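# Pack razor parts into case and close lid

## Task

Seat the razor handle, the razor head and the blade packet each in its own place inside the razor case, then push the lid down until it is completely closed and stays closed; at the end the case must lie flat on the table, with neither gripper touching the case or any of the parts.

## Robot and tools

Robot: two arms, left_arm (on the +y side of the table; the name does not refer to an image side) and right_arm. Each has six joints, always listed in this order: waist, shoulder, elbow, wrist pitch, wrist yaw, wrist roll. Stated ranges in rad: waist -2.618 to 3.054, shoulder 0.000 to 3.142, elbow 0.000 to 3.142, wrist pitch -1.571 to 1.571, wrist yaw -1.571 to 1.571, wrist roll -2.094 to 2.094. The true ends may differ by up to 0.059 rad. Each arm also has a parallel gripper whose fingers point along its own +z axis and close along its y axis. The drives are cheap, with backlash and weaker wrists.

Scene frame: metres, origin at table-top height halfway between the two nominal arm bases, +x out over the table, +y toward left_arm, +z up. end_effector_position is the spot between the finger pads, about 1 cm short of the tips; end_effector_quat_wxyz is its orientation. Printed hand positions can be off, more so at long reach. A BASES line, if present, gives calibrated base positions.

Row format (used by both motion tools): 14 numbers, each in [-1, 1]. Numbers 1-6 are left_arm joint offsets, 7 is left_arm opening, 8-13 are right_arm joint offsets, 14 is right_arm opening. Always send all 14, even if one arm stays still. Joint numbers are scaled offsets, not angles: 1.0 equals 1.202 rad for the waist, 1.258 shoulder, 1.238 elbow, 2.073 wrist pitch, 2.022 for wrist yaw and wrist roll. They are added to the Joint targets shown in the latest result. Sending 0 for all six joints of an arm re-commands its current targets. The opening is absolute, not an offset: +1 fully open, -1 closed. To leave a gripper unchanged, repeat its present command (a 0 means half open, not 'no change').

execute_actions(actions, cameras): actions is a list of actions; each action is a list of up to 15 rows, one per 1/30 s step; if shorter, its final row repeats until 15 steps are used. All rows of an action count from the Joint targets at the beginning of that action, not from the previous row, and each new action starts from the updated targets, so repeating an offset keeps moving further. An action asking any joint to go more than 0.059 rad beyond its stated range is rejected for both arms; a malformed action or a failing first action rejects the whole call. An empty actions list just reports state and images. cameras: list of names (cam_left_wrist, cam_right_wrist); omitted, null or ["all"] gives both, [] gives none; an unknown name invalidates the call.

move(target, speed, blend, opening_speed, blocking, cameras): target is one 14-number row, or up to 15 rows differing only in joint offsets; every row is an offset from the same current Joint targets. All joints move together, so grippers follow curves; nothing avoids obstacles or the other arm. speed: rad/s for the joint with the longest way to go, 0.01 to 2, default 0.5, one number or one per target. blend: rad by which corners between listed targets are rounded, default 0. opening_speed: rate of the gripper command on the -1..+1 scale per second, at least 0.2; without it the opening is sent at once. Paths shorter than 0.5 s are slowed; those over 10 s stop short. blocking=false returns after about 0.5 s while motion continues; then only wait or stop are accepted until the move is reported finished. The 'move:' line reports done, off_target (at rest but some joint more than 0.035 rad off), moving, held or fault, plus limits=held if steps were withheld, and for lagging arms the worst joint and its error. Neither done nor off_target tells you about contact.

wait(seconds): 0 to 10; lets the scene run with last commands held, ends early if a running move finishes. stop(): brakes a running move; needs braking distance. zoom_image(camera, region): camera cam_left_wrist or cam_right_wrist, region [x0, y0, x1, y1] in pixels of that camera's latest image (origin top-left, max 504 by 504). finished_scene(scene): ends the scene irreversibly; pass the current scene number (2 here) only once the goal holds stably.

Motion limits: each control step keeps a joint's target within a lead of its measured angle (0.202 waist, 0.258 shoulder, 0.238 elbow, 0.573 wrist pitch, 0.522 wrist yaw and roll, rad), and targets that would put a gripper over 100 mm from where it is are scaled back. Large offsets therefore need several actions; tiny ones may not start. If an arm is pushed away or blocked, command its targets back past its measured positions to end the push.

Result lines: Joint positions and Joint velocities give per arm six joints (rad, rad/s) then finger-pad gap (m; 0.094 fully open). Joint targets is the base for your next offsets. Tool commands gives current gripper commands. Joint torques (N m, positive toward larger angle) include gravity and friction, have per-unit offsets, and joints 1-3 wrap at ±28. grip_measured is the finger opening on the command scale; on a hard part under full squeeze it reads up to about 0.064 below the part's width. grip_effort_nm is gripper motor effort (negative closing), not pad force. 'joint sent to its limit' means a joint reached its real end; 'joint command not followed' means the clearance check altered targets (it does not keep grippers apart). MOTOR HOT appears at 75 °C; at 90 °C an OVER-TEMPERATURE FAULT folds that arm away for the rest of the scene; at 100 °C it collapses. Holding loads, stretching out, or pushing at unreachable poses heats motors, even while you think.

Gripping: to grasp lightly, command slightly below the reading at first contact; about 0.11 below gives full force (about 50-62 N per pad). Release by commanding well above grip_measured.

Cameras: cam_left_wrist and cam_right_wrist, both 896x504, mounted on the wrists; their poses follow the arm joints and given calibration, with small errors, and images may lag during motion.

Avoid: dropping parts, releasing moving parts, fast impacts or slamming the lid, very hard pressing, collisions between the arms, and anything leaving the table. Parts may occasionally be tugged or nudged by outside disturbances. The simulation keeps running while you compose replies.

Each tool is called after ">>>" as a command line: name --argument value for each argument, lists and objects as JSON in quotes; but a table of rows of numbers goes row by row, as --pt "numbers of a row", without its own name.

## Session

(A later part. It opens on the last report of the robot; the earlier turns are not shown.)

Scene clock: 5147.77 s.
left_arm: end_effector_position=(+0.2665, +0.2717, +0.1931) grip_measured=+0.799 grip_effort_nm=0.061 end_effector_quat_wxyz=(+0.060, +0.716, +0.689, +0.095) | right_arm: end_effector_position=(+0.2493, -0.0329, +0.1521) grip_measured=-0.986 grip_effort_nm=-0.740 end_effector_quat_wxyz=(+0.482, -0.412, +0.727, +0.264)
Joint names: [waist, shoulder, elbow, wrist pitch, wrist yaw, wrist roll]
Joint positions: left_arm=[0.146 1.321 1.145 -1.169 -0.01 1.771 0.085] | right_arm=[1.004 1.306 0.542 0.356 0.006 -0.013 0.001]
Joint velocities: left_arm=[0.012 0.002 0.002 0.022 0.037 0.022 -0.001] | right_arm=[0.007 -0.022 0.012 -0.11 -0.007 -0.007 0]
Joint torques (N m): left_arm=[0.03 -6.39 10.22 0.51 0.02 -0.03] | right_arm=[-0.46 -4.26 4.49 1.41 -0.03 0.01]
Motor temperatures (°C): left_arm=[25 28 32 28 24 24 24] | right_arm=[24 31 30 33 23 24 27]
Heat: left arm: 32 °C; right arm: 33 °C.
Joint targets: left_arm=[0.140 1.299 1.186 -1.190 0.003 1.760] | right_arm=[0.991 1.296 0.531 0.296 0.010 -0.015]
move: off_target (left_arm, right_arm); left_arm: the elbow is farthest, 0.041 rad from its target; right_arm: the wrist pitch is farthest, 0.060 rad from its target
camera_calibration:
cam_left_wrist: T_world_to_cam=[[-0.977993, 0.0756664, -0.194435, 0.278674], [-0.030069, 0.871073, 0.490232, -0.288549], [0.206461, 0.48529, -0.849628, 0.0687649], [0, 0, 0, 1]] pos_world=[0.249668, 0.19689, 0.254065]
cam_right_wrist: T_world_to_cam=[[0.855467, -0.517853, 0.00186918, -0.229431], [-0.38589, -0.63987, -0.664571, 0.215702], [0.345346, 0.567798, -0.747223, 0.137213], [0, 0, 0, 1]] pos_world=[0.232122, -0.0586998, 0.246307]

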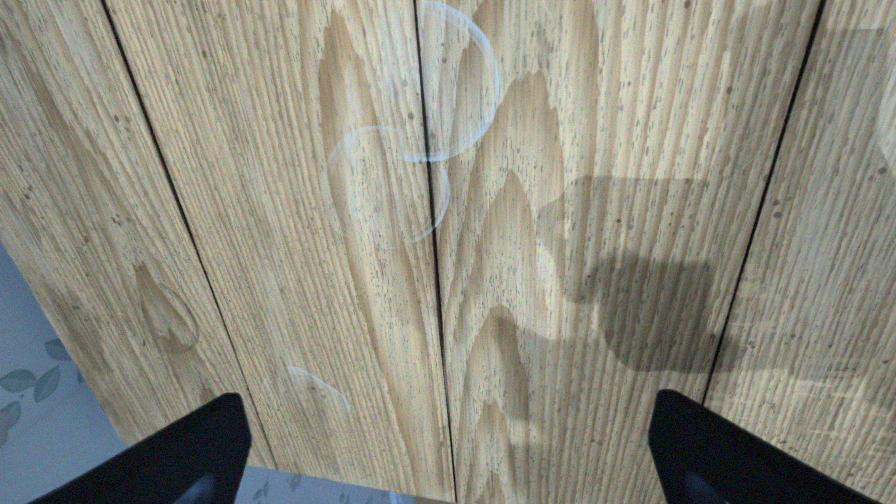

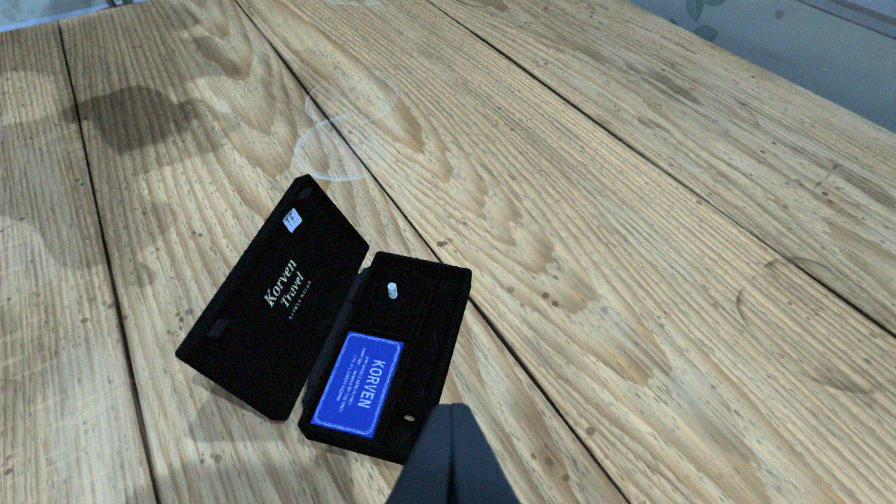

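>>> move --target '[-0.4925,0.02,-0.1176,-0.047,0,-0.7715,-1,-0.416,-0.16,0,0,0,0,-1]'

Scene clock: 5172.27 s.
left_arm: end_effector_position=(+0.2053, +0.1381, +0.1650) grip_measured=-0.993 grip_effort_nm=-0.364 end_effector_quat_wxyz=(+0.019, +0.320, +0.947, +0.003) | right_arm: end_effector_position=(+0.3777, -0.1819, +0.2192) grip_measured=-0.986 grip_effort_nm=-0.735 end_effector_quat_wxyz=(+0.604, -0.202, +0.756, +0.151)
Joint names: [waist, shoulder, elbow, wrist pitch, wrist yaw, wrist roll]
Joint positions: left_arm=[-0.452 1.321 1.057 -1.271 -0.01 0.214 0] | right_arm=[0.501 1.125 0.542 0.355 0.014 -0.013 0.001]
Joint velocities: left_arm=[0.012 -0.002 -0.017 0.051 0.007 0.022 0] | right_arm=[-0.012 -0.022 -0.012 0.051 -0.037 -0.022 0]
Joint torques (N m): left_arm=[-0.61 -3.99 5 0.12 0.01 -0.08] | right_arm=[-0.5 -4.86 4.93 1.5 -0.05 0.01]
Motor temperatures (°C): left_arm=[25 28 32 28 24 24 24] | right_arm=[24 30 30 33 23 24 27]
Heat: left arm: 32 °C; right arm: 33 °C.
Joint targets: left_arm=[-0.452 1.324 1.040 -1.288 0.003 0.200] | right_arm=[0.491 1.095 0.531 0.296 0.010 -0.015]
move: off_target (right_arm); right_arm: the wrist pitch is farthest, 0.059 rad from its target
camera_calibration:
cam_left_wrist: T_world_to_cam=[[-0.632759, -0.774345, 0.0024878, 0.237444], [-0.703809, 0.576454, 0.415155, 0.0311314], [-0.322907, 0.260942, -0.909747, 0.271925], [0, 0, 0, 1]] pos_world=[0.259962, 0.0949613, 0.233868]
cam_right_wrist: T_world_to_cam=[[0.492914, -0.870067, 0.00427148, -0.344215], [-0.534819, -0.306853, -0.78728, 0.358237], [0.686297, 0.385777, -0.616581, 0.0370883], [0, 0, 0, 1]] pos_world=[0.335807, -0.203872, 0.306371]

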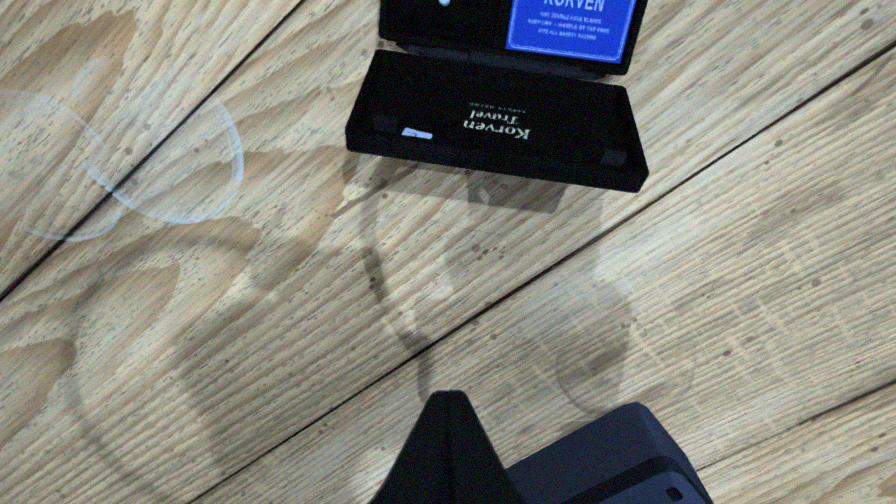

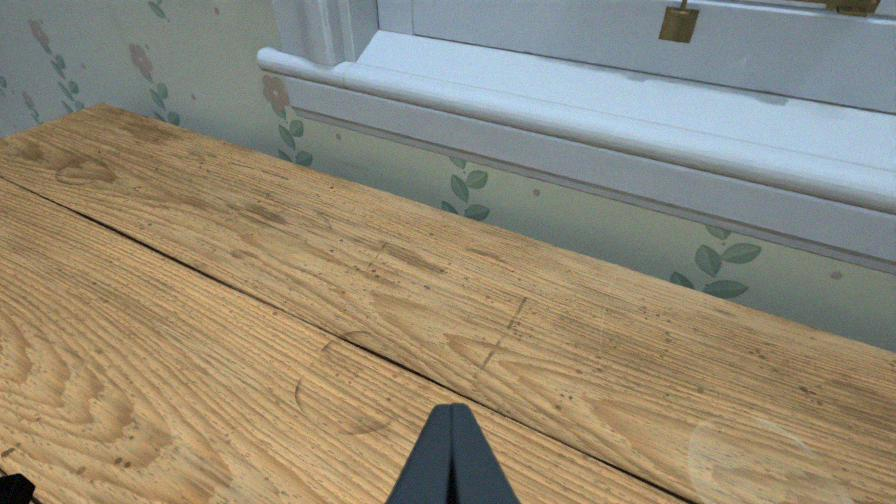

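>>> move --pt "0 0.0707 -0.2423 0.188 0 0 -1 0 0 0 0 0 0 -1" --pt "-0.0471 0.1889 -0.1338 0.1948 0 0 -1 0 0 0 0 0 0 -1" --pt "-0.0838 0.3018 -0.0109 0.19 0 0 -1 0 0 0 0 0 0 -1" --pt "-0.1053 0.3836 0.0897 0.1797 0 0 -1 0 0 0 0 0 0 -1" --speed 0.25 --blend 0.02

Scene clock: 5184.33 s.
left_arm: end_effector_position=(+0.2665, +0.0719, +0.0641) grip_measured=-0.993 grip_effort_nm=-0.359 end_effector_quat_wxyz=(-0.011, +0.372, +0.928, +0.007) | right_arm: end_effector_position=(+0.3775, -0.1817, +0.2192) grip_measured=-0.986 grip_effort_nm=-0.740 end_effector_quat_wxyz=(+0.604, -0.202, +0.756, +0.151)
Joint names: [waist, shoulder, elbow, wrist pitch, wrist yaw, wrist roll]
Joint positions: left_arm=[-0.566 1.796 1.113 -0.91 -0.01 0.211 0] | right_arm=[0.501 1.125 0.542 0.355 0.012 -0.013 0.001]
Joint velocities: left_arm=[-0.002 0.007 -0.007 0.037 0.022 -0.066 0] | right_arm=[0.007 0.002 0.002 0.051 -0.022 0.007 -0.001]
Joint torques (N m): left_arm=[-0.47 -7.82 9.06 0.13 0.01 -0.08] | right_arm=[-0.47 -4.83 4.94 1.5 -0.03 0]
Motor temperatures (°C): left_arm=[25 27 31 28 24 24 24] | right_arm=[24 30 30 33 23 24 27]
Heat: left arm: 31 °C; right arm: 33 °C.
Joint targets: left_arm=[-0.579 1.807 1.151 -0.915 0.003 0.200] | right_arm=[0.491 1.095 0.531 0.296 0.010 -0.015]
move: off_target (left_arm, right_arm); left_arm: the elbow is farthest, 0.039 rad from its target; right_arm: the wrist pitch is farthest, 0.059 rad from its target
camera_calibration:
cam_left_wrist: T_world_to_cam=[[-0.713753, -0.700189, 0.0171008, 0.240483], [-0.613467, 0.63676, 0.467112, 0.122569], [-0.337956, 0.322912, -0.884033, 0.215031], [0, 0, 0, 1]] pos_world=[0.319509, 0.0209004, 0.128728]
cam_right_wrist: T_world_to_cam=[[0.494215, -0.869331, 0.00392527, -0.344223], [-0.534496, -0.307415, -0.78728, 0.358015], [0.685614, 0.386987, -0.616583, 0.0375649], [0, 0, 0, 1]] pos_world=[0.335722, -0.203721, 0.306371]

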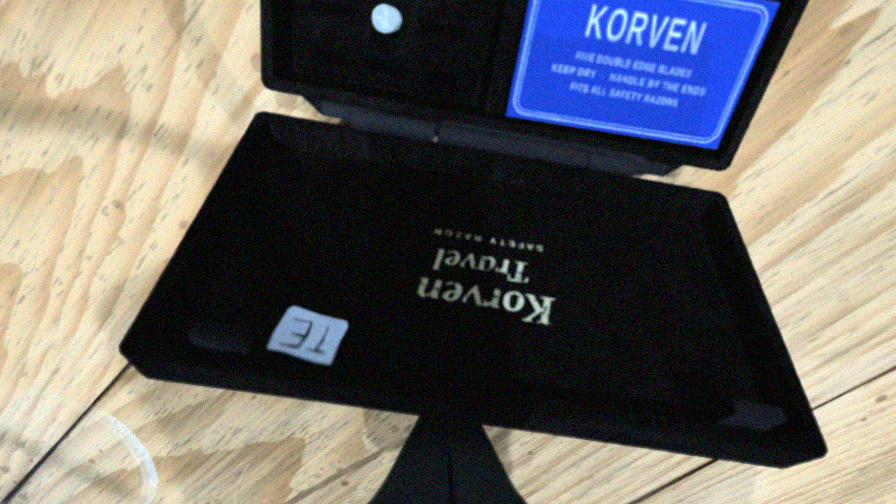

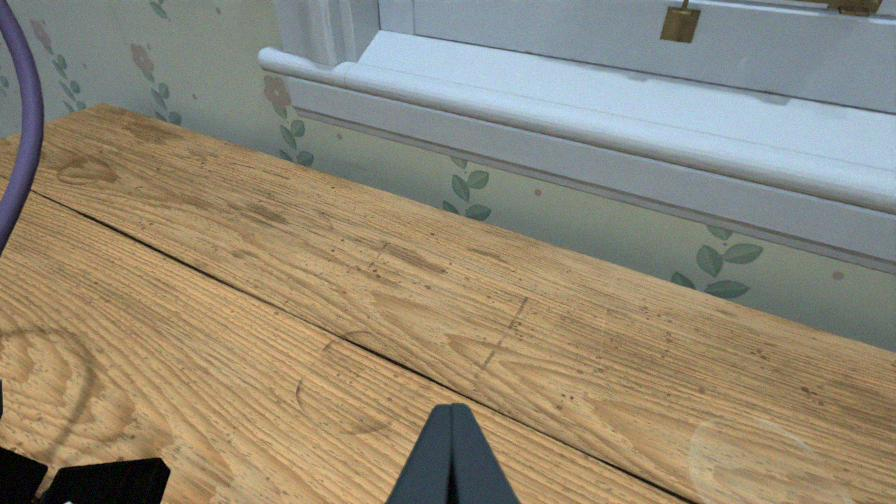

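>>> move --pt "-0.0108 0.0603 0.0633 -0.0013 0 0 -1 0 0 0 0 0 0 -1" --pt "-0.0268 0.1466 0.1694 -0.0122 0 0 -1 0 0 0 0 0 0 -1" --speed 0.2 --blend 0.02

Scene clock: 5193.33 s.
left_arm: end_effector_position=(+0.3033, +0.0361, +0.0555) grip_measured=-0.993 grip_effort_nm=-0.359 end_effector_quat_wxyz=(-0.007, +0.387, +0.922, +0.006) | right_arm: end_effector_position=(+0.3775, -0.1817, +0.2192) grip_measured=-0.986 grip_effort_nm=-0.735 end_effector_quat_wxyz=(+0.604, -0.202, +0.756, +0.151)
Joint names: [waist, shoulder, elbow, wrist pitch, wrist yaw, wrist roll]
Joint positions: left_arm=[-0.598 1.978 1.321 -0.93 -0.01 0.211 0] | right_arm=[0.501 1.125 0.542 0.355 0.012 -0.013 0.001]
Joint velocities: left_arm=[-0.017 -0.007 -0.007 0.007 -0.022 0.007 0] | right_arm=[0.002 0.007 -0.012 -0.007 -0.037 0.007 0]
Joint torques (N m): left_arm=[-0.59 -9.4 9.2 0.1 0.03 -0.06] | right_arm=[-0.44 -4.86 4.96 1.48 -0.03 0]
Motor temperatures (°C): left_arm=[25 28 31 27 24 24 24] | right_arm=[24 30 30 33 23 24 27]
Heat: left arm: 31 °C; right arm: 33 °C.
Joint targets: left_arm=[-0.611 1.991 1.361 -0.940 0.003 0.200] | right_arm=[0.491 1.095 0.531 0.296 0.010 -0.015]
move: off_target (left_arm, right_arm); left_arm: the elbow is farthest, 0.040 rad from its target; right_arm: the wrist pitch is farthest, 0.059 rad from its target
camera_calibration:
cam_left_wrist: T_world_to_cam=[[-0.736038, -0.676768, 0.0152426, 0.247805], [-0.595611, 0.658146, 0.460534, 0.166105], [-0.321707, 0.329892, -0.887511, 0.226481], [0, 0, 0, 1]] pos_world=[0.354189, -0.0163288, 0.12073]
cam_right_wrist: T_world_to_cam=[[0.494215, -0.869331, 0.00392527, -0.344223], [-0.534496, -0.307415, -0.78728, 0.358015], [0.685614, 0.386987, -0.616583, 0.0375649], [0, 0, 0, 1]] pos_world=[0.335722, -0.203721, 0.306371]

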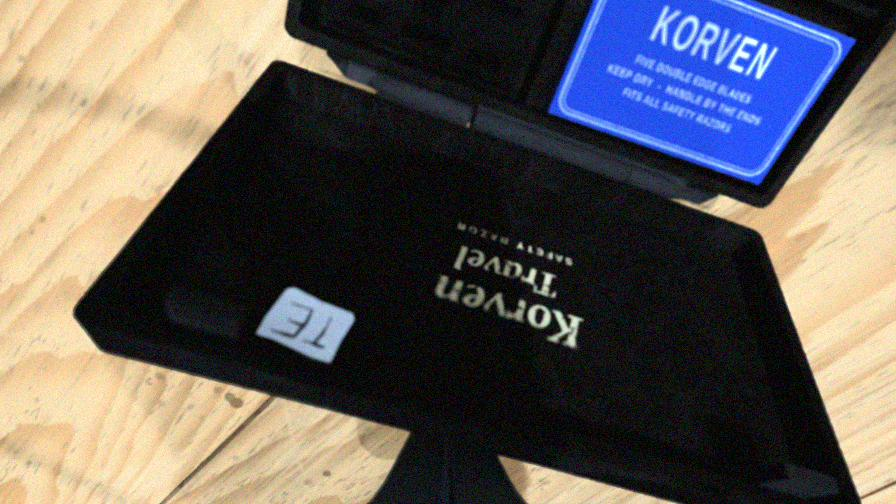

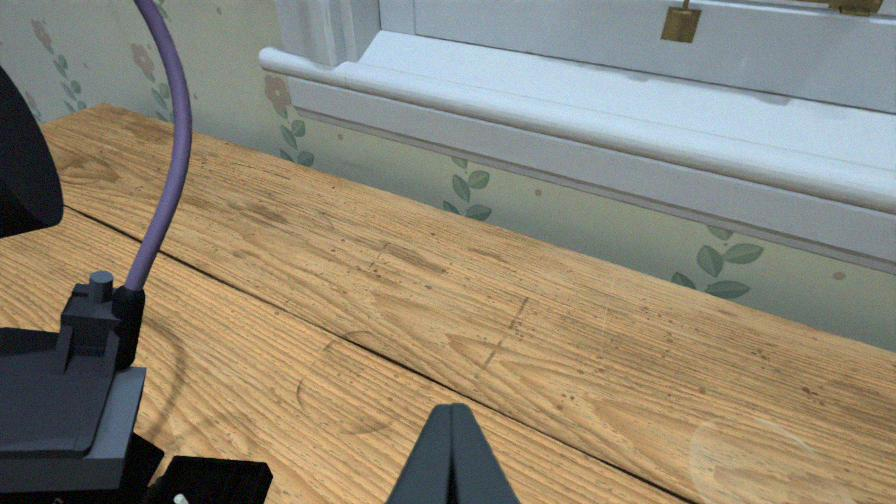

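>>> move --pt "0.0275 -0.1584 -0.1498 -0.0072 0 0 -1 0 0 0 0 0 0 -1" --pt "0 -0.0206 0.0374 -0.0353 0 0 -1 0 0 0 0 0 0 -1" --speed 0.2

>>> move --target '[-0.0138,0.0899,0.1179,-0.0158,0,0,-1,0,0,0,0,0,0,-1]' --speed 0.2

Scene clock: 5210.20 s.
left_arm: end_effector_position=(+0.3038, +0.0351, +0.0745) grip_measured=-0.993 grip_effort_nm=-0.354 end_effector_quat_wxyz=(-0.006, +0.387, +0.922, +0.006) | right_arm: end_effector_position=(+0.3774, -0.1814, +0.2192) grip_measured=-0.986 grip_effort_nm=-0.740 end_effector_quat_wxyz=(+0.603, -0.202, +0.756, +0.152)
Joint names: [waist, shoulder, elbow, wrist pitch, wrist yaw, wrist roll]
Joint positions: left_arm=[-0.6 1.953 1.367 -0.999 -0.01 0.211 0] | right_arm=[0.501 1.125 0.542 0.355 0.011 -0.013 0.001]
Joint velocities: left_arm=[0.002 -0.012 -0.002 -0.066 -0.095 -0.081 -0.001] | right_arm=[0.012 -0.002 0.002 -0.007 -0.007 -0.007 0]
Joint torques (N m): left_arm=[-0.61 -9.46 9.36 0.05 0.01 -0.05] | right_arm=[-0.46 -4.82 4.96 1.5 -0.03 0]
Motor temperatures (°C): left_arm=[25 29 32 27 24 24 24] | right_arm=[24 30 30 33 23 24 27]
Heat: left arm: 32 °C; right arm: 33 °C.
Joint targets: left_arm=[-0.611 1.965 1.407 -1.014 0.003 0.200] | right_arm=[0.491 1.095 0.531 0.296 0.010 -0.015]
move: off_target (left_arm, right_arm); left_arm: the elbow is farthest, 0.040 rad from its target; right_arm: the wrist pitch is farthest, 0.059 rad from its target
camera_calibration:
cam_left_wrist: T_world_to_cam=[[-0.737095, -0.675626, 0.0148708, 0.247547], [-0.595189, 0.659448, 0.459215, 0.158273], [-0.320064, 0.329634, -0.888201, 0.24342], [0, 0, 0, 1]] pos_world=[0.354578, -0.0173629, 0.139843]
cam_right_wrist: T_world_to_cam=[[0.495514, -0.868593, 0.00357905, -0.34423], [-0.534171, -0.307977, -0.787281, 0.357792], [0.684929, 0.388197, -0.616584, 0.0380414], [0, 0, 0, 1]] pos_world=[0.335637, -0.203571, 0.306371]

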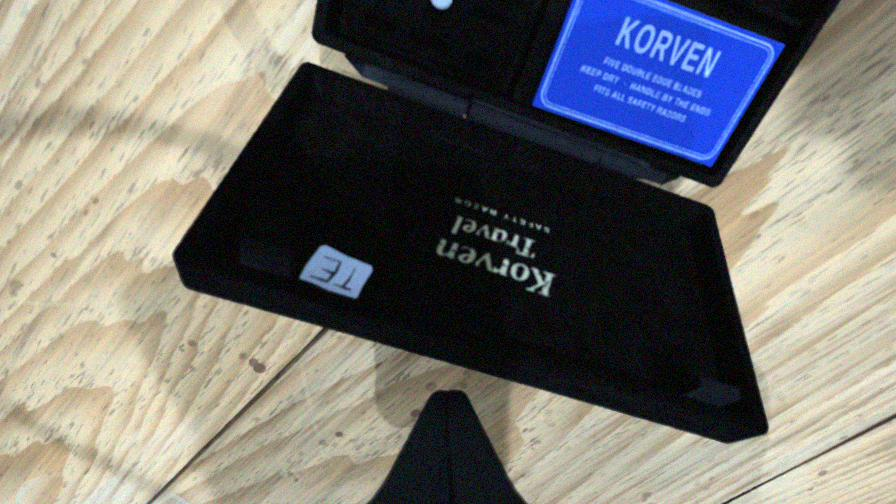

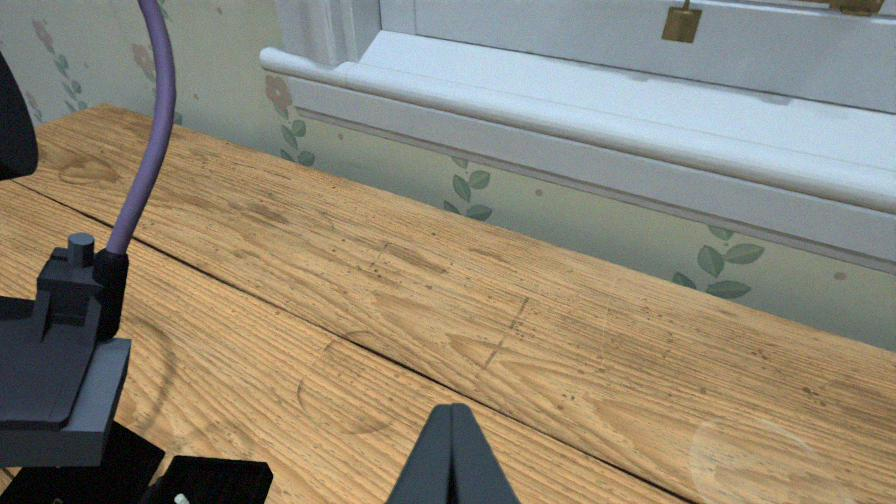

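Scene clock: 5211.27 s.
left_arm: end_effector_position=(+0.3254, +0.0145, +0.0706) grip_measured=-0.993 grip_effort_nm=-0.359 end_effector_quat_wxyz=(-0.006, +0.394, +0.919, +0.006) | right_arm: end_effector_position=(+0.3774, -0.1814, +0.2192) grip_measured=-0.986 grip_effort_nm=-0.730 end_effector_quat_wxyz=(+0.603, -0.202, +0.756, +0.152)
Joint names: [waist, shoulder, elbow, wrist pitch, wrist yaw, wrist roll]
Joint positions: left_arm=[-0.613 2.063 1.513 -1.035 -0.01 0.211 0] | right_arm=[0.501 1.125 0.542 0.355 0.011 -0.013 0.001]
Joint velocities: left_arm=[-0.002 -0.002 -0.002 -0.095 0.037 -0.037 0] | right_arm=[0.012 0.037 0.002 -0.037 -0.051 -0.051 -0.001]
Joint torques (N m): left_arm=[-0.57 -10.21 9.55 0.08 0.02 -0.08] | right_arm=[-0.49 -4.82 4.94 1.5 -0.03 0.02]
Motor temperatures (°C): left_arm=[25 29 32 27 24 24 24] | right_arm=[24 30 30 33 23 24 27]
Heat: left arm: 32 °C; right arm: 33 °C.
Joint targets: left_arm=[-0.627 2.079 1.553 -1.046 0.003 0.200] | right_arm=[0.491 1.095 0.531 0.296 0.010 -0.015]
move: off_target (left_arm, right_arm); left_arm: the elbow is farthest, 0.040 rad from its target; right_arm: the wrist pitch is farthest, 0.059 rad from its target
camera_calibration:
cam_left_wrist: T_world_to_cam=[[-0.746352, -0.665386, 0.0148708, 0.252455], [-0.586029, 0.667602, 0.459215, 0.183317], [-0.315483, 0.334021, -0.888201, 0.252037], [0, 0, 0, 1]] pos_world=[0.375363, -0.0385889, 0.135923]
cam_right_wrist: T_world_to_cam=[[0.495514, -0.868593, 0.00357905, -0.34423], [-0.534171, -0.307977, -0.787281, 0.357792], [0.684929, 0.388197, -0.616584, 0.0380414], [0, 0, 0, 1]] pos_world=[0.335637, -0.203571, 0.306371]

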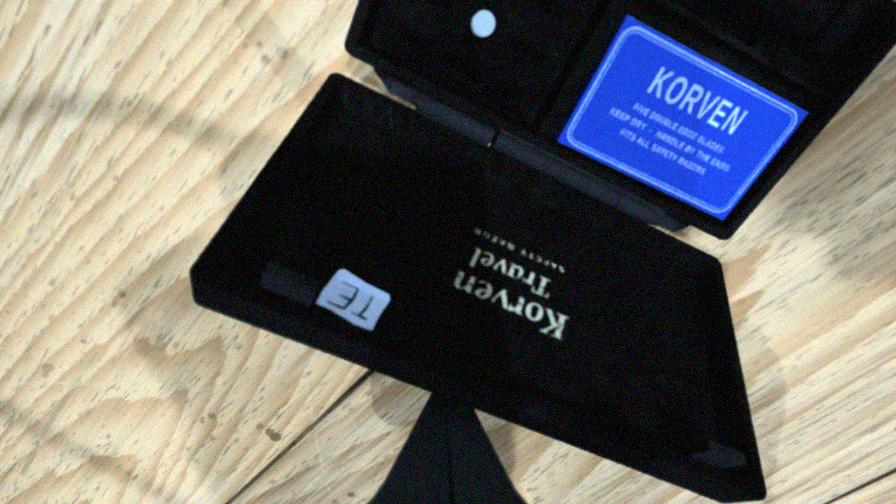

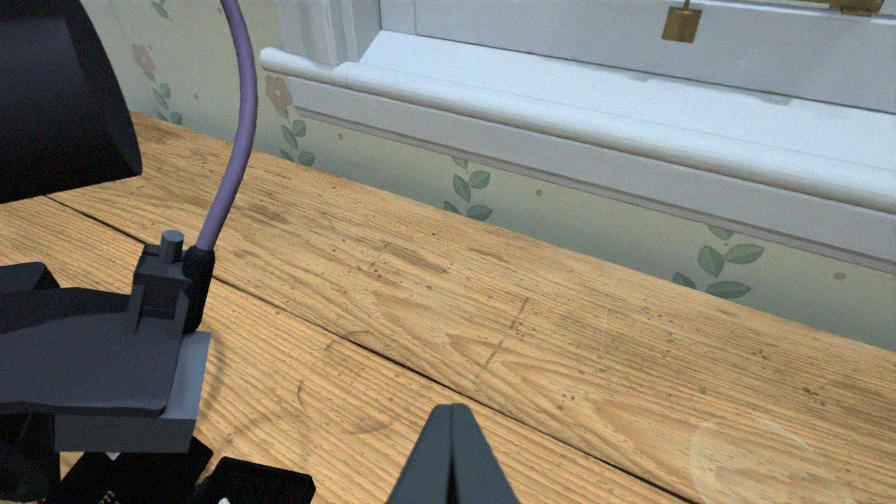

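>>> move --pt "-0.005 -0.5945 -0.7679 0.422 0 0 -1 0 0 0 0 0 0 -1" --pt "-0.005 -0.3634 -0.8453 0.6085 0 0 -1 0 0 0 0 0 0 -1" --speed 0.6

Scene clock: 5257.40 s.
left_arm: end_effector_position=(+0.2930, +0.0333, +0.0352) grip_measured=-0.993 grip_effort_nm=-0.364 end_effector_quat_wxyz=(+0.306, +0.377, +0.873, -0.056) | right_arm: end_effector_position=(+0.3773, -0.1812, +0.2192) grip_measured=-0.986 grip_effort_nm=-0.740 end_effector_quat_wxyz=(+0.603, -0.203, +0.756, +0.152)
Joint names: [waist, shoulder, elbow, wrist pitch, wrist yaw, wrist roll]
Joint positions: left_arm=[-0.621 1.62 0.519 0.162 -0.01 0.213 0] | right_arm=[0.501 1.125 0.542 0.355 0.009 -0.013 0.001]
Joint velocities: left_arm=[-0.002 -0.007 0.007 -0.022 0.007 -0.007 -0.001] | right_arm=[-0.007 -0.007 -0.007 0.081 -0.022 0.051 0.001]
Joint torques (N m): left_arm=[-0.73 -6.17 4.49 2.15 0.04 -0.05] | right_arm=[-0.47 -4.82 4.9 1.49 -0.03 0]
Motor temperatures (°C): left_arm=[25 29 32 27 24 24 24] | right_arm=[24 30 30 33 23 24 27]
Heat: left arm: 32 °C; right arm: 33 °C.
Joint targets: left_arm=[-0.633 1.621 0.507 0.215 0.003 0.200] | right_arm=[0.491 1.095 0.531 0.296 0.010 -0.015]
move: off_target (left_arm, right_arm); left_arm: the wrist pitch is farthest, 0.053 rad from its target; right_arm: the wrist pitch is farthest, 0.059 rad from its target
camera_calibration:
cam_left_wrist: T_world_to_cam=[[-0.71944, -0.681337, -0.134858, 0.239296], [-0.664722, 0.731729, -0.150726, 0.210466], [0.201374, -0.018795, -0.979334, 0.0676107], [0, 0, 0, 1]] pos_world=[0.298445, 0.0103077, 0.130207]
cam_right_wrist: T_world_to_cam=[[0.496812, -0.867852, 0.00323284, -0.344236], [-0.533846, -0.308539, -0.787282, 0.35757], [0.684242, 0.389405, -0.616585, 0.038518], [0, 0, 0, 1]] pos_world=[0.335552, -0.203421, 0.306371]

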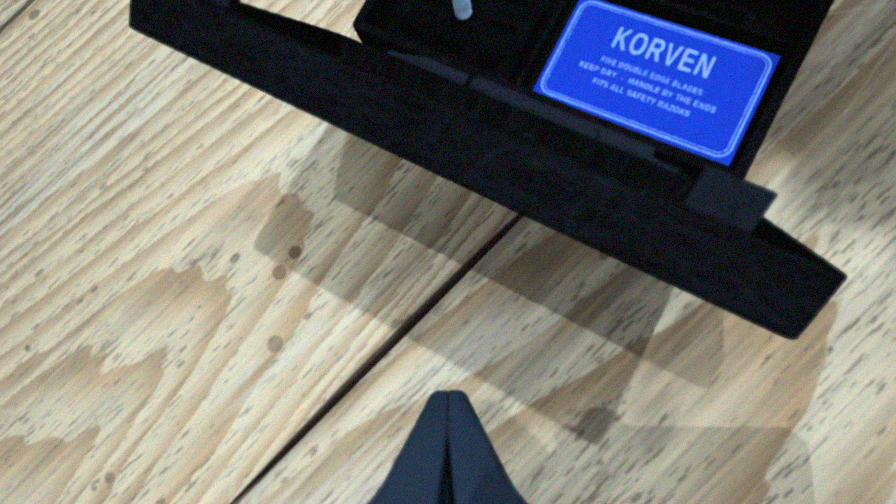

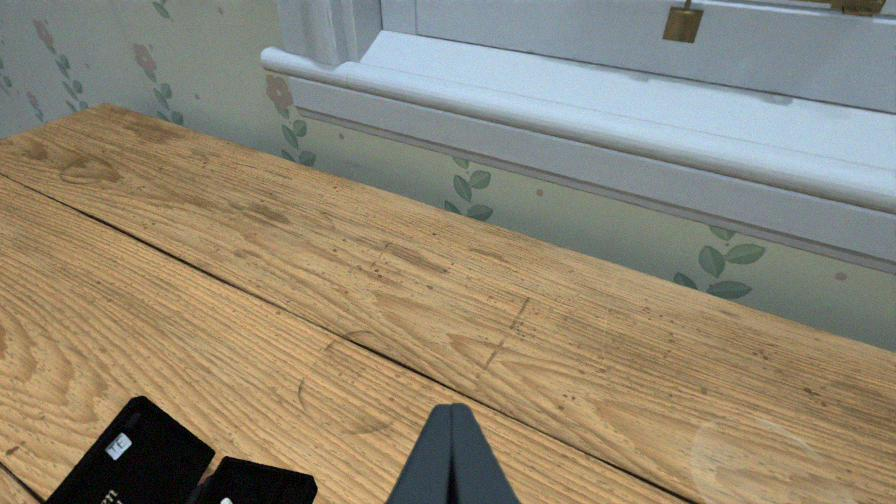

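>>> move --target '[0,0,0,0,0,0,-1,0.2438,0.3293,0.3475,-0.409,0,0,-1]'

Scene clock: 5296.57 s.
left_arm: end_effector_position=(+0.2930, +0.0333, +0.0352) grip_measured=-0.993 grip_effort_nm=-0.359 end_effector_quat_wxyz=(+0.306, +0.377, +0.873, -0.056) | right_arm: end_effector_position=(+0.2859, -0.1188, +0.0755) grip_measured=-0.986 grip_effort_nm=-0.740 end_effector_quat_wxyz=(+0.215, -0.386, +0.893, +0.086)
Joint names: [waist, shoulder, elbow, wrist pitch, wrist yaw, wrist roll]
Joint positions: left_arm=[-0.621 1.62 0.519 0.162 -0.01 0.213 0] | right_arm=[0.786 1.508 0.912 -0.507 0.006 -0.013 0.001]
Joint velocities: left_arm=[-0.002 0.002 0.002 -0.007 0.007 -0.037 0] | right_arm=[-0.007 0.007 0.002 0.022 -0.066 0.066 0]
Joint torques (N m): left_arm=[-0.54 -6.16 4.52 2.16 0.04 -0.05] | right_arm=[0.51 -4.92 9.74 0.8 -0.02 0.01]
Motor temperatures (°C): left_arm=[25 29 31 33 24 24 24] | right_arm=[24 30 30 32 23 24 27]
Heat: left arm: 33 °C; right arm: 32 °C.
Joint targets: left_arm=[-0.633 1.621 0.507 0.215 0.003 0.200] | right_arm=[0.784 1.509 0.961 -0.552 0.010 -0.015]
move: off_target (left_arm, right_arm); left_arm: the wrist pitch is farthest, 0.053 rad from its target; right_arm: the elbow is farthest, 0.049 rad from its target
camera_calibration:
cam_left_wrist: T_world_to_cam=[[-0.71944, -0.681337, -0.134858, 0.239296], [-0.664722, 0.731729, -0.150726, 0.210466], [0.201374, -0.018795, -0.979334, 0.0676107], [0, 0, 0, 1]] pos_world=[0.298445, 0.0103077, 0.130207]
cam_right_wrist: T_world_to_cam=[[0.723538, -0.690284, -0.00108596, -0.287611], [-0.689987, -0.723179, -0.0304953, 0.15317], [0.020265, 0.0228138, -0.999534, 0.163331], [0, 0, 0, 1]] pos_world=[0.310473, -0.0914899, 0.167614]

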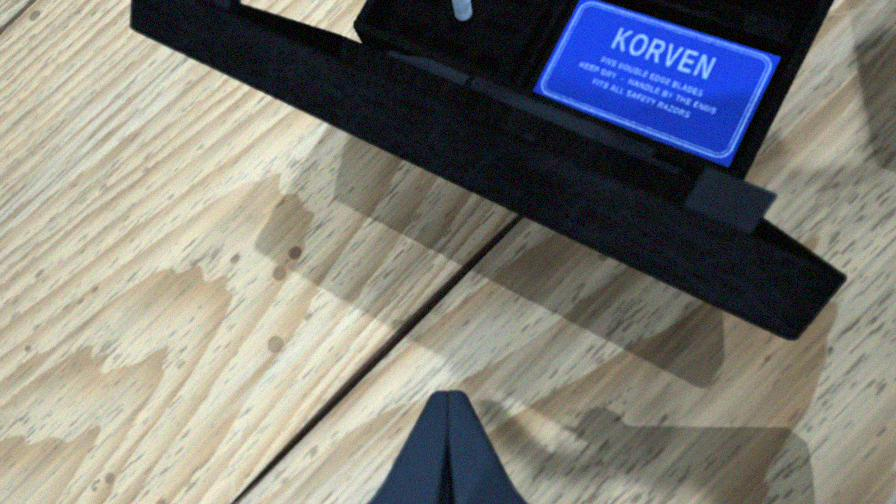

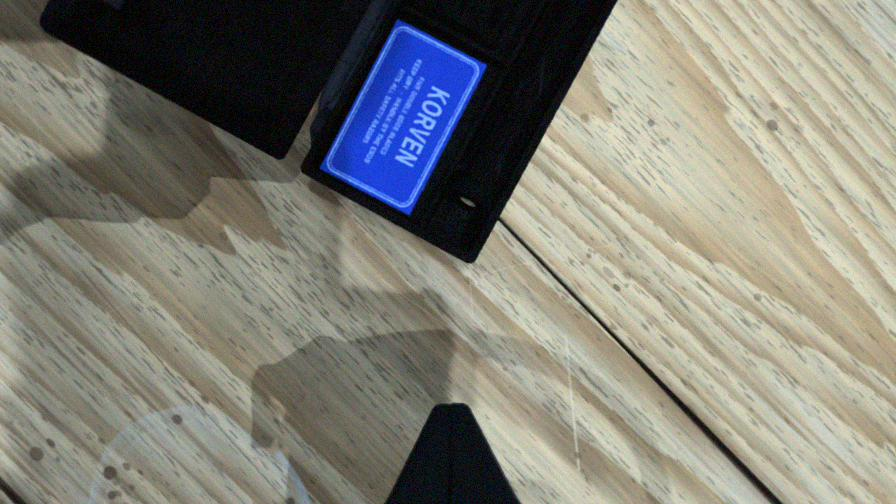

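>>> move --pt "0 0 0 0 0 0 -1 0 0 0 0 0 0.784 -1" --pt "0 0 0 0 0 0 -1 0 0.154 0.1078 0.029 0 0.784 -1" --speed 0.7

Scene clock: 5334.50 s.
left_arm: end_effector_position=(+0.2930, +0.0333, +0.0352) grip_measured=-0.993 grip_effort_nm=-0.359 end_effector_quat_wxyz=(+0.306, +0.377, +0.873, -0.056) | right_arm: end_effector_position=(+0.3083, -0.0955, +0.0538) grip_measured=-0.986 grip_effort_nm=-0.745 end_effector_quat_wxyz=(+0.079, +0.364, +0.909, +0.186)
Joint names: [waist, shoulder, elbow, wrist pitch, wrist yaw, wrist roll]
Joint positions: left_arm=[-0.621 1.62 0.519 0.162 -0.01 0.213 0] | right_arm=[0.786 1.703 1.048 -0.509 0.006 1.566 0.001]
Joint velocities: left_arm=[-0.022 -0.017 -0.007 -0.095 -0.007 -0.007 0] | right_arm=[0.022 -0.017 -0.002 -0.037 -0.007 0.022 0]
Joint torques (N m): left_arm=[-0.61 -6.23 4.55 2.16 0.05 -0.04] | right_arm=[0.5 -6.74 9.21 1.31 -0.04 0.07]
Motor temperatures (°C): left_arm=[25 29 30 34 24 24 24] | right_arm=[24 29 33 29 23 24 27]
Heat: left arm: 34 °C; right arm: 33 °C.
Joint targets: left_arm=[-0.633 1.621 0.507 0.215 0.003 0.200] | right_arm=[0.784 1.703 1.095 -0.492 0.010 1.570]
move: off_target (left_arm, right_arm); left_arm: the wrist pitch is farthest, 0.053 rad from its target; right_arm: the elbow is farthest, 0.046 rad from its target
camera_calibration:
cam_left_wrist: T_world_to_cam=[[-0.71944, -0.681337, -0.134858, 0.239296], [-0.664722, 0.731729, -0.150726, 0.210466], [0.201374, -0.018795, -0.979334, 0.0676107], [0, 0, 0, 1]] pos_world=[0.298445, 0.0103077, 0.130207]
cam_right_wrist: T_world_to_cam=[[-0.637131, -0.655958, -0.4047, 0.156735], [-0.769472, 0.511052, 0.383064, 0.304927], [-0.0444514, 0.555468, -0.830349, 0.202378], [0, 0, 0, 1]] pos_world=[0.343489, -0.165436, 0.114668]

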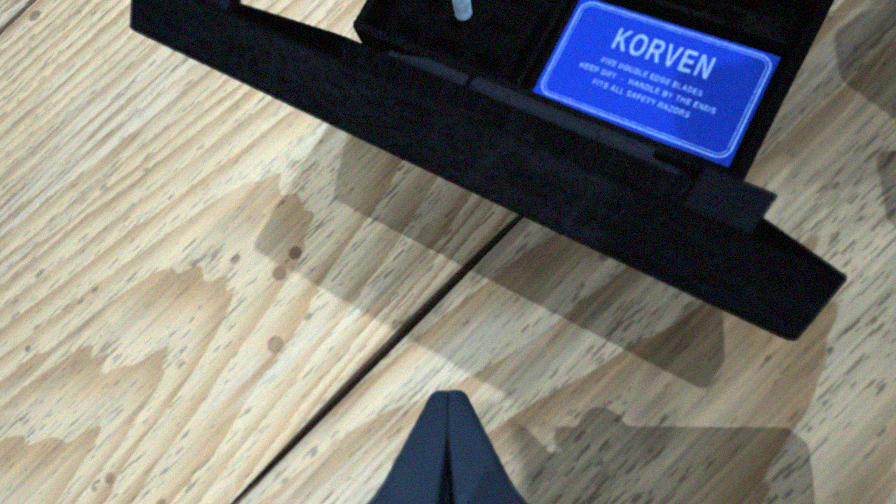

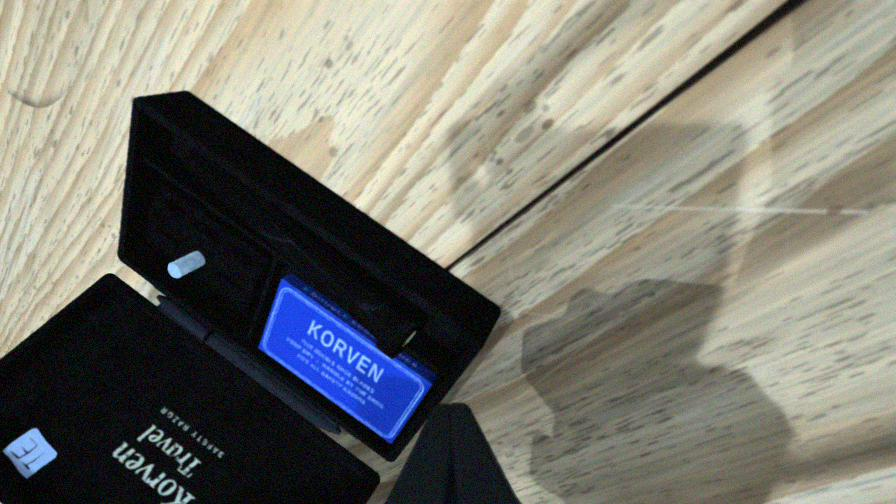

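>>> zoom_image --camera "cam_right_wrist" --region '[110, 80, 510, 470]'

Scaled by 1.260 from the camera's 896x504 image, which has a finer 1280x720 frame.

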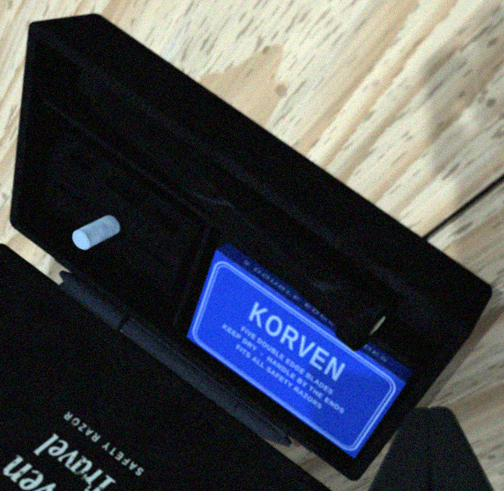

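>>> zoom_image --camera "cam_right_wrist" --region '[120, 90, 320, 290]'

>>> zoom_image --camera "cam_right_wrist" --region '[270, 220, 510, 460]'

Scaled by 2.520 from the camera's 896x504 image, which has a finer 1280x720 frame.

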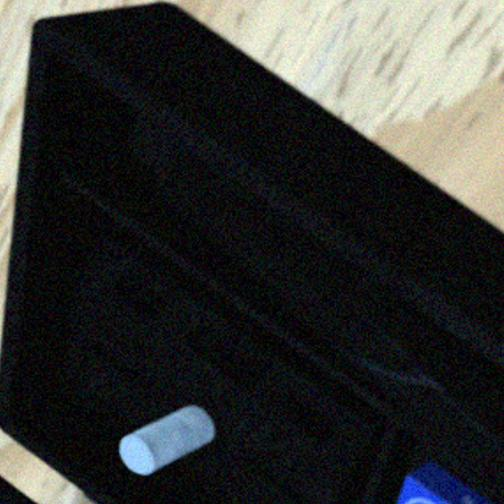

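Scaled by 2.100 from the camera's 896x504 image, which has a finer 1280x720 frame.

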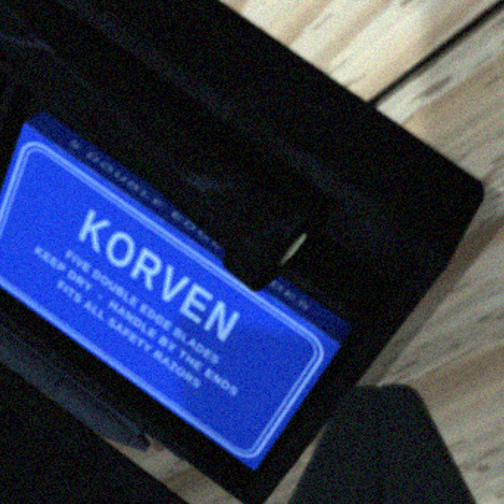

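>>> move --target '[0,0,0,0,0,0,-1,-0.0116,0.3397,0.5238,-0.3338,0,0,-1]'

>>> zoom_image --camera "cam_right_wrist" --region '[250, 170, 650, 500]'

Scene clock: 5408.50 s.
left_arm: end_effector_position=(+0.2930, +0.0333, +0.0352) grip_measured=-0.993 grip_effort_nm=-0.359 end_effector_quat_wxyz=(+0.306, +0.377, +0.873, -0.056) | right_arm: end_effector_position=(+0.3224, -0.0808, +0.0527) grip_measured=-0.986 grip_effort_nm=-0.740 end_effector_quat_wxyz=(+0.002, +0.372, +0.928, -0.004)
Joint names: [waist, shoulder, elbow, wrist pitch, wrist yaw, wrist roll]
Joint positions: left_arm=[-0.621 1.62 0.519 0.162 -0.01 0.213 0] | right_arm=[0.786 2.12 1.697 -1.153 0.006 1.567 0.001]
Joint velocities: left_arm=[-0.032 -0.022 -0.012 0.022 0.051 -0.022 0] | right_arm=[-0.017 0.002 0.012 -0.022 0.022 -0.051 -0.001]
Joint torques (N m): left_arm=[-0.61 -6.23 4.51 2.16 0.04 -0.06] | right_arm=[-0.65 -9.22 8.91 0.14 -0.05 0.06]
Motor temperatures (°C): left_arm=[25 28 30 36 24 24 24] | right_arm=[24 30 31 29 23 24 27]
Heat: left arm: 36 °C; right arm: 31 °C.
Joint targets: left_arm=[-0.633 1.621 0.507 0.215 0.003 0.200] | right_arm=[0.770 2.130 1.743 -1.184 0.010 1.570]
move: off_target (left_arm, right_arm); left_arm: the wrist pitch is farthest, 0.053 rad from its target; right_arm: the elbow is farthest, 0.046 rad from its target
camera_calibration:
cam_left_wrist: T_world_to_cam=[[-0.71944, -0.681337, -0.134858, 0.239296], [-0.664722, 0.731729, -0.150726, 0.210466], [0.201374, -0.018795, -0.979334, 0.0676107], [0, 0, 0, 1]] pos_world=[0.298445, 0.0103077, 0.130207]
cam_right_wrist: T_world_to_cam=[[-0.697541, -0.716534, -0.00402414, 0.168391], [-0.652384, 0.632748, 0.417162, 0.278993], [-0.296365, 0.293613, -0.908823, 0.258149], [0, 0, 0, 1]] pos_world=[0.375977, -0.13167, 0.118905]

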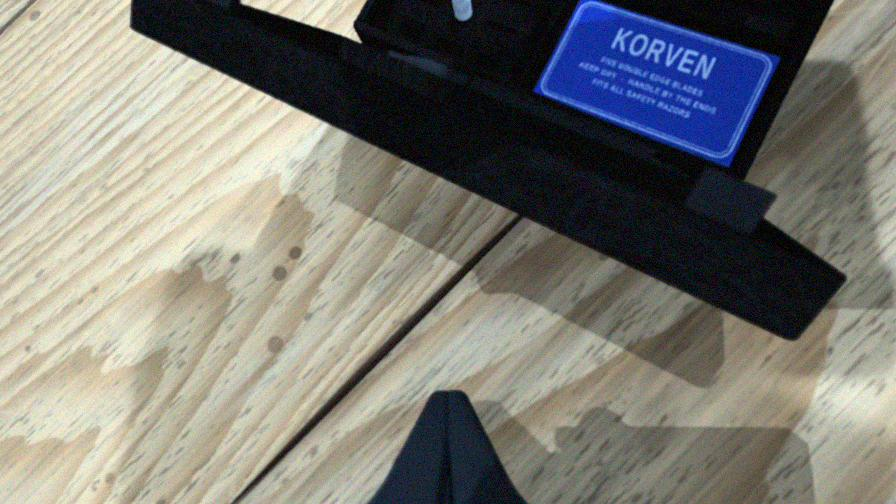

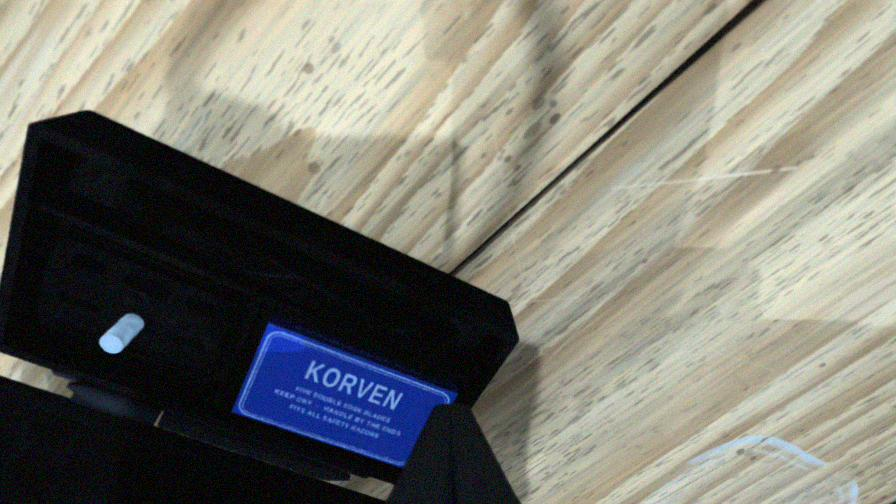

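Scaled by 1.260 from the camera's 896x504 image, which has a finer 1280x720 frame.

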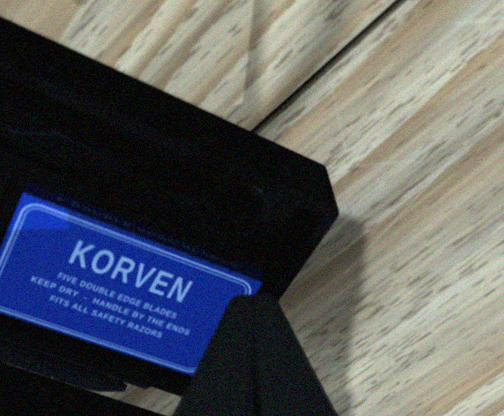

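>>> move --target '[0,0,0,0,0,0,-1,-0.023,0,0,0,0,0,-1]'

>>> zoom_image --camera "cam_right_wrist" --region '[330, 250, 530, 430]'

Scene clock: 5418.10 s.
left_arm: end_effector_position=(+0.2930, +0.0333, +0.0352) grip_measured=-0.993 grip_effort_nm=-0.354 end_effector_quat_wxyz=(+0.306, +0.377, +0.873, -0.056) | right_arm: end_effector_position=(+0.3353, -0.0943, +0.0527) grip_measured=-0.986 grip_effort_nm=-0.745 end_effector_quat_wxyz=(+0.002, +0.393, +0.919, -0.004)
Joint names: [waist, shoulder, elbow, wrist pitch, wrist yaw, wrist roll]
Joint positions: left_arm=[-0.621 1.62 0.519 0.162 -0.01 0.213 0] | right_arm=[0.74 2.12 1.697 -1.155 0.006 1.567 0.001]
Joint velocities: left_arm=[0.017 0.012 -0.022 0.022 -0.037 0.007 0.001] | right_arm=[-0.022 0.007 -0.002 0.051 0.007 0.051 0]
Joint torques (N m): left_arm=[-0.53 -6.22 4.52 2.16 0.05 -0.07] | right_arm=[-0.38 -9.16 8.9 0.12 -0.04 0.07]
Motor temperatures (°C): left_arm=[25 28 30 37 24 24 24] | right_arm=[24 30 32 28 23 24 27]
Heat: left arm: 37 °C; right arm: 32 °C.
Joint targets: left_arm=[-0.633 1.621 0.507 0.215 0.003 0.200] | right_arm=[0.743 2.130 1.743 -1.184 0.010 1.570]
move: off_target (left_arm, right_arm); left_arm: the wrist pitch is farthest, 0.053 rad from its target; right_arm: the elbow is farthest, 0.046 rad from its target
camera_calibration:
cam_left_wrist: T_world_to_cam=[[-0.71944, -0.681337, -0.134858, 0.239296], [-0.664722, 0.731729, -0.150726, 0.210466], [0.201374, -0.018795, -0.979334, 0.0676107], [0, 0, 0, 1]] pos_world=[0.298445, 0.0103077, 0.130207]
cam_right_wrist: T_world_to_cam=[[-0.729769, -0.68369, -0.00249019, 0.181506], [-0.622121, 0.66253, 0.417156, 0.288547], [-0.283556, 0.305977, -0.908831, 0.262781], [0, 0, 0, 1]] pos_world=[0.386481, -0.147482, 0.118906]

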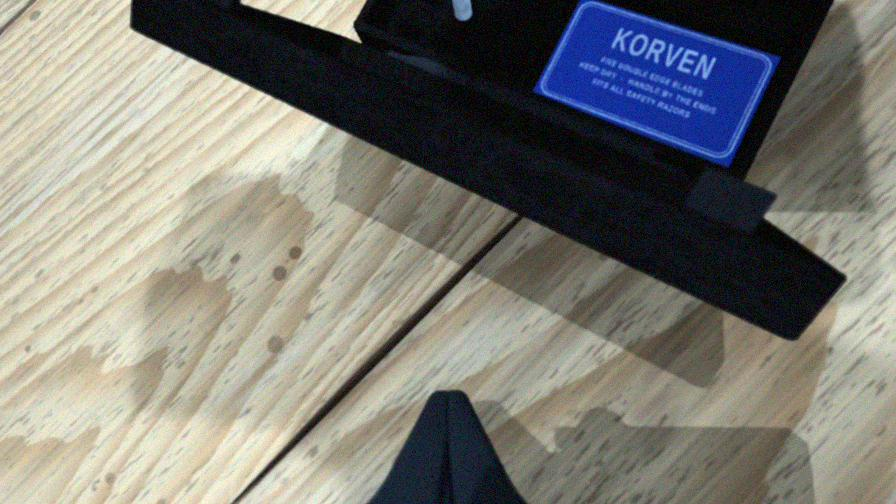

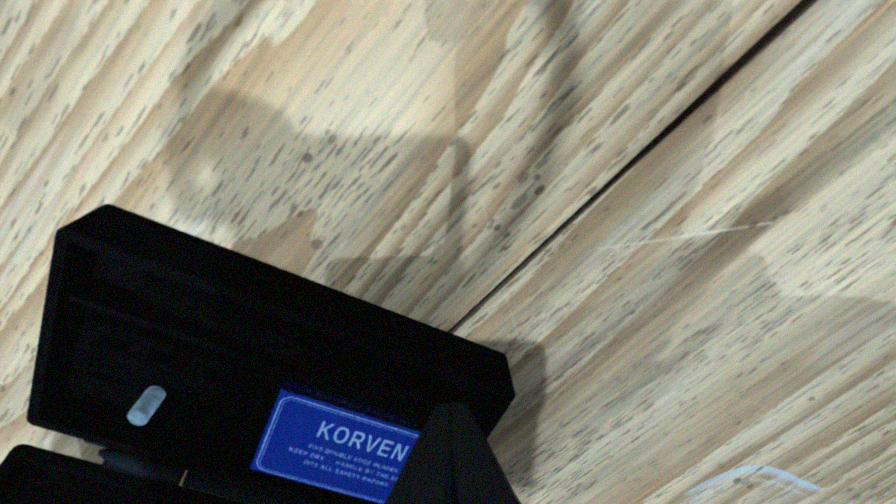

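Scaled by 2.520 from the camera's 896x504 image, which has a finer 1280x720 frame.

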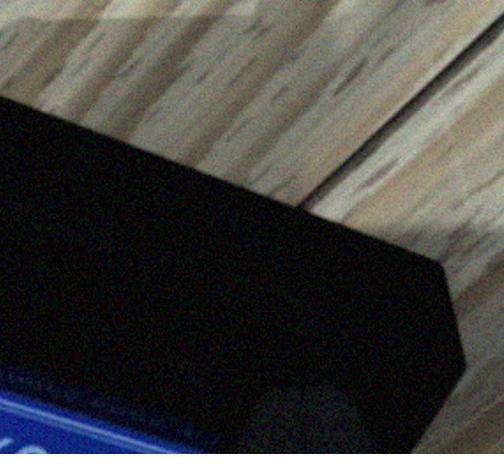

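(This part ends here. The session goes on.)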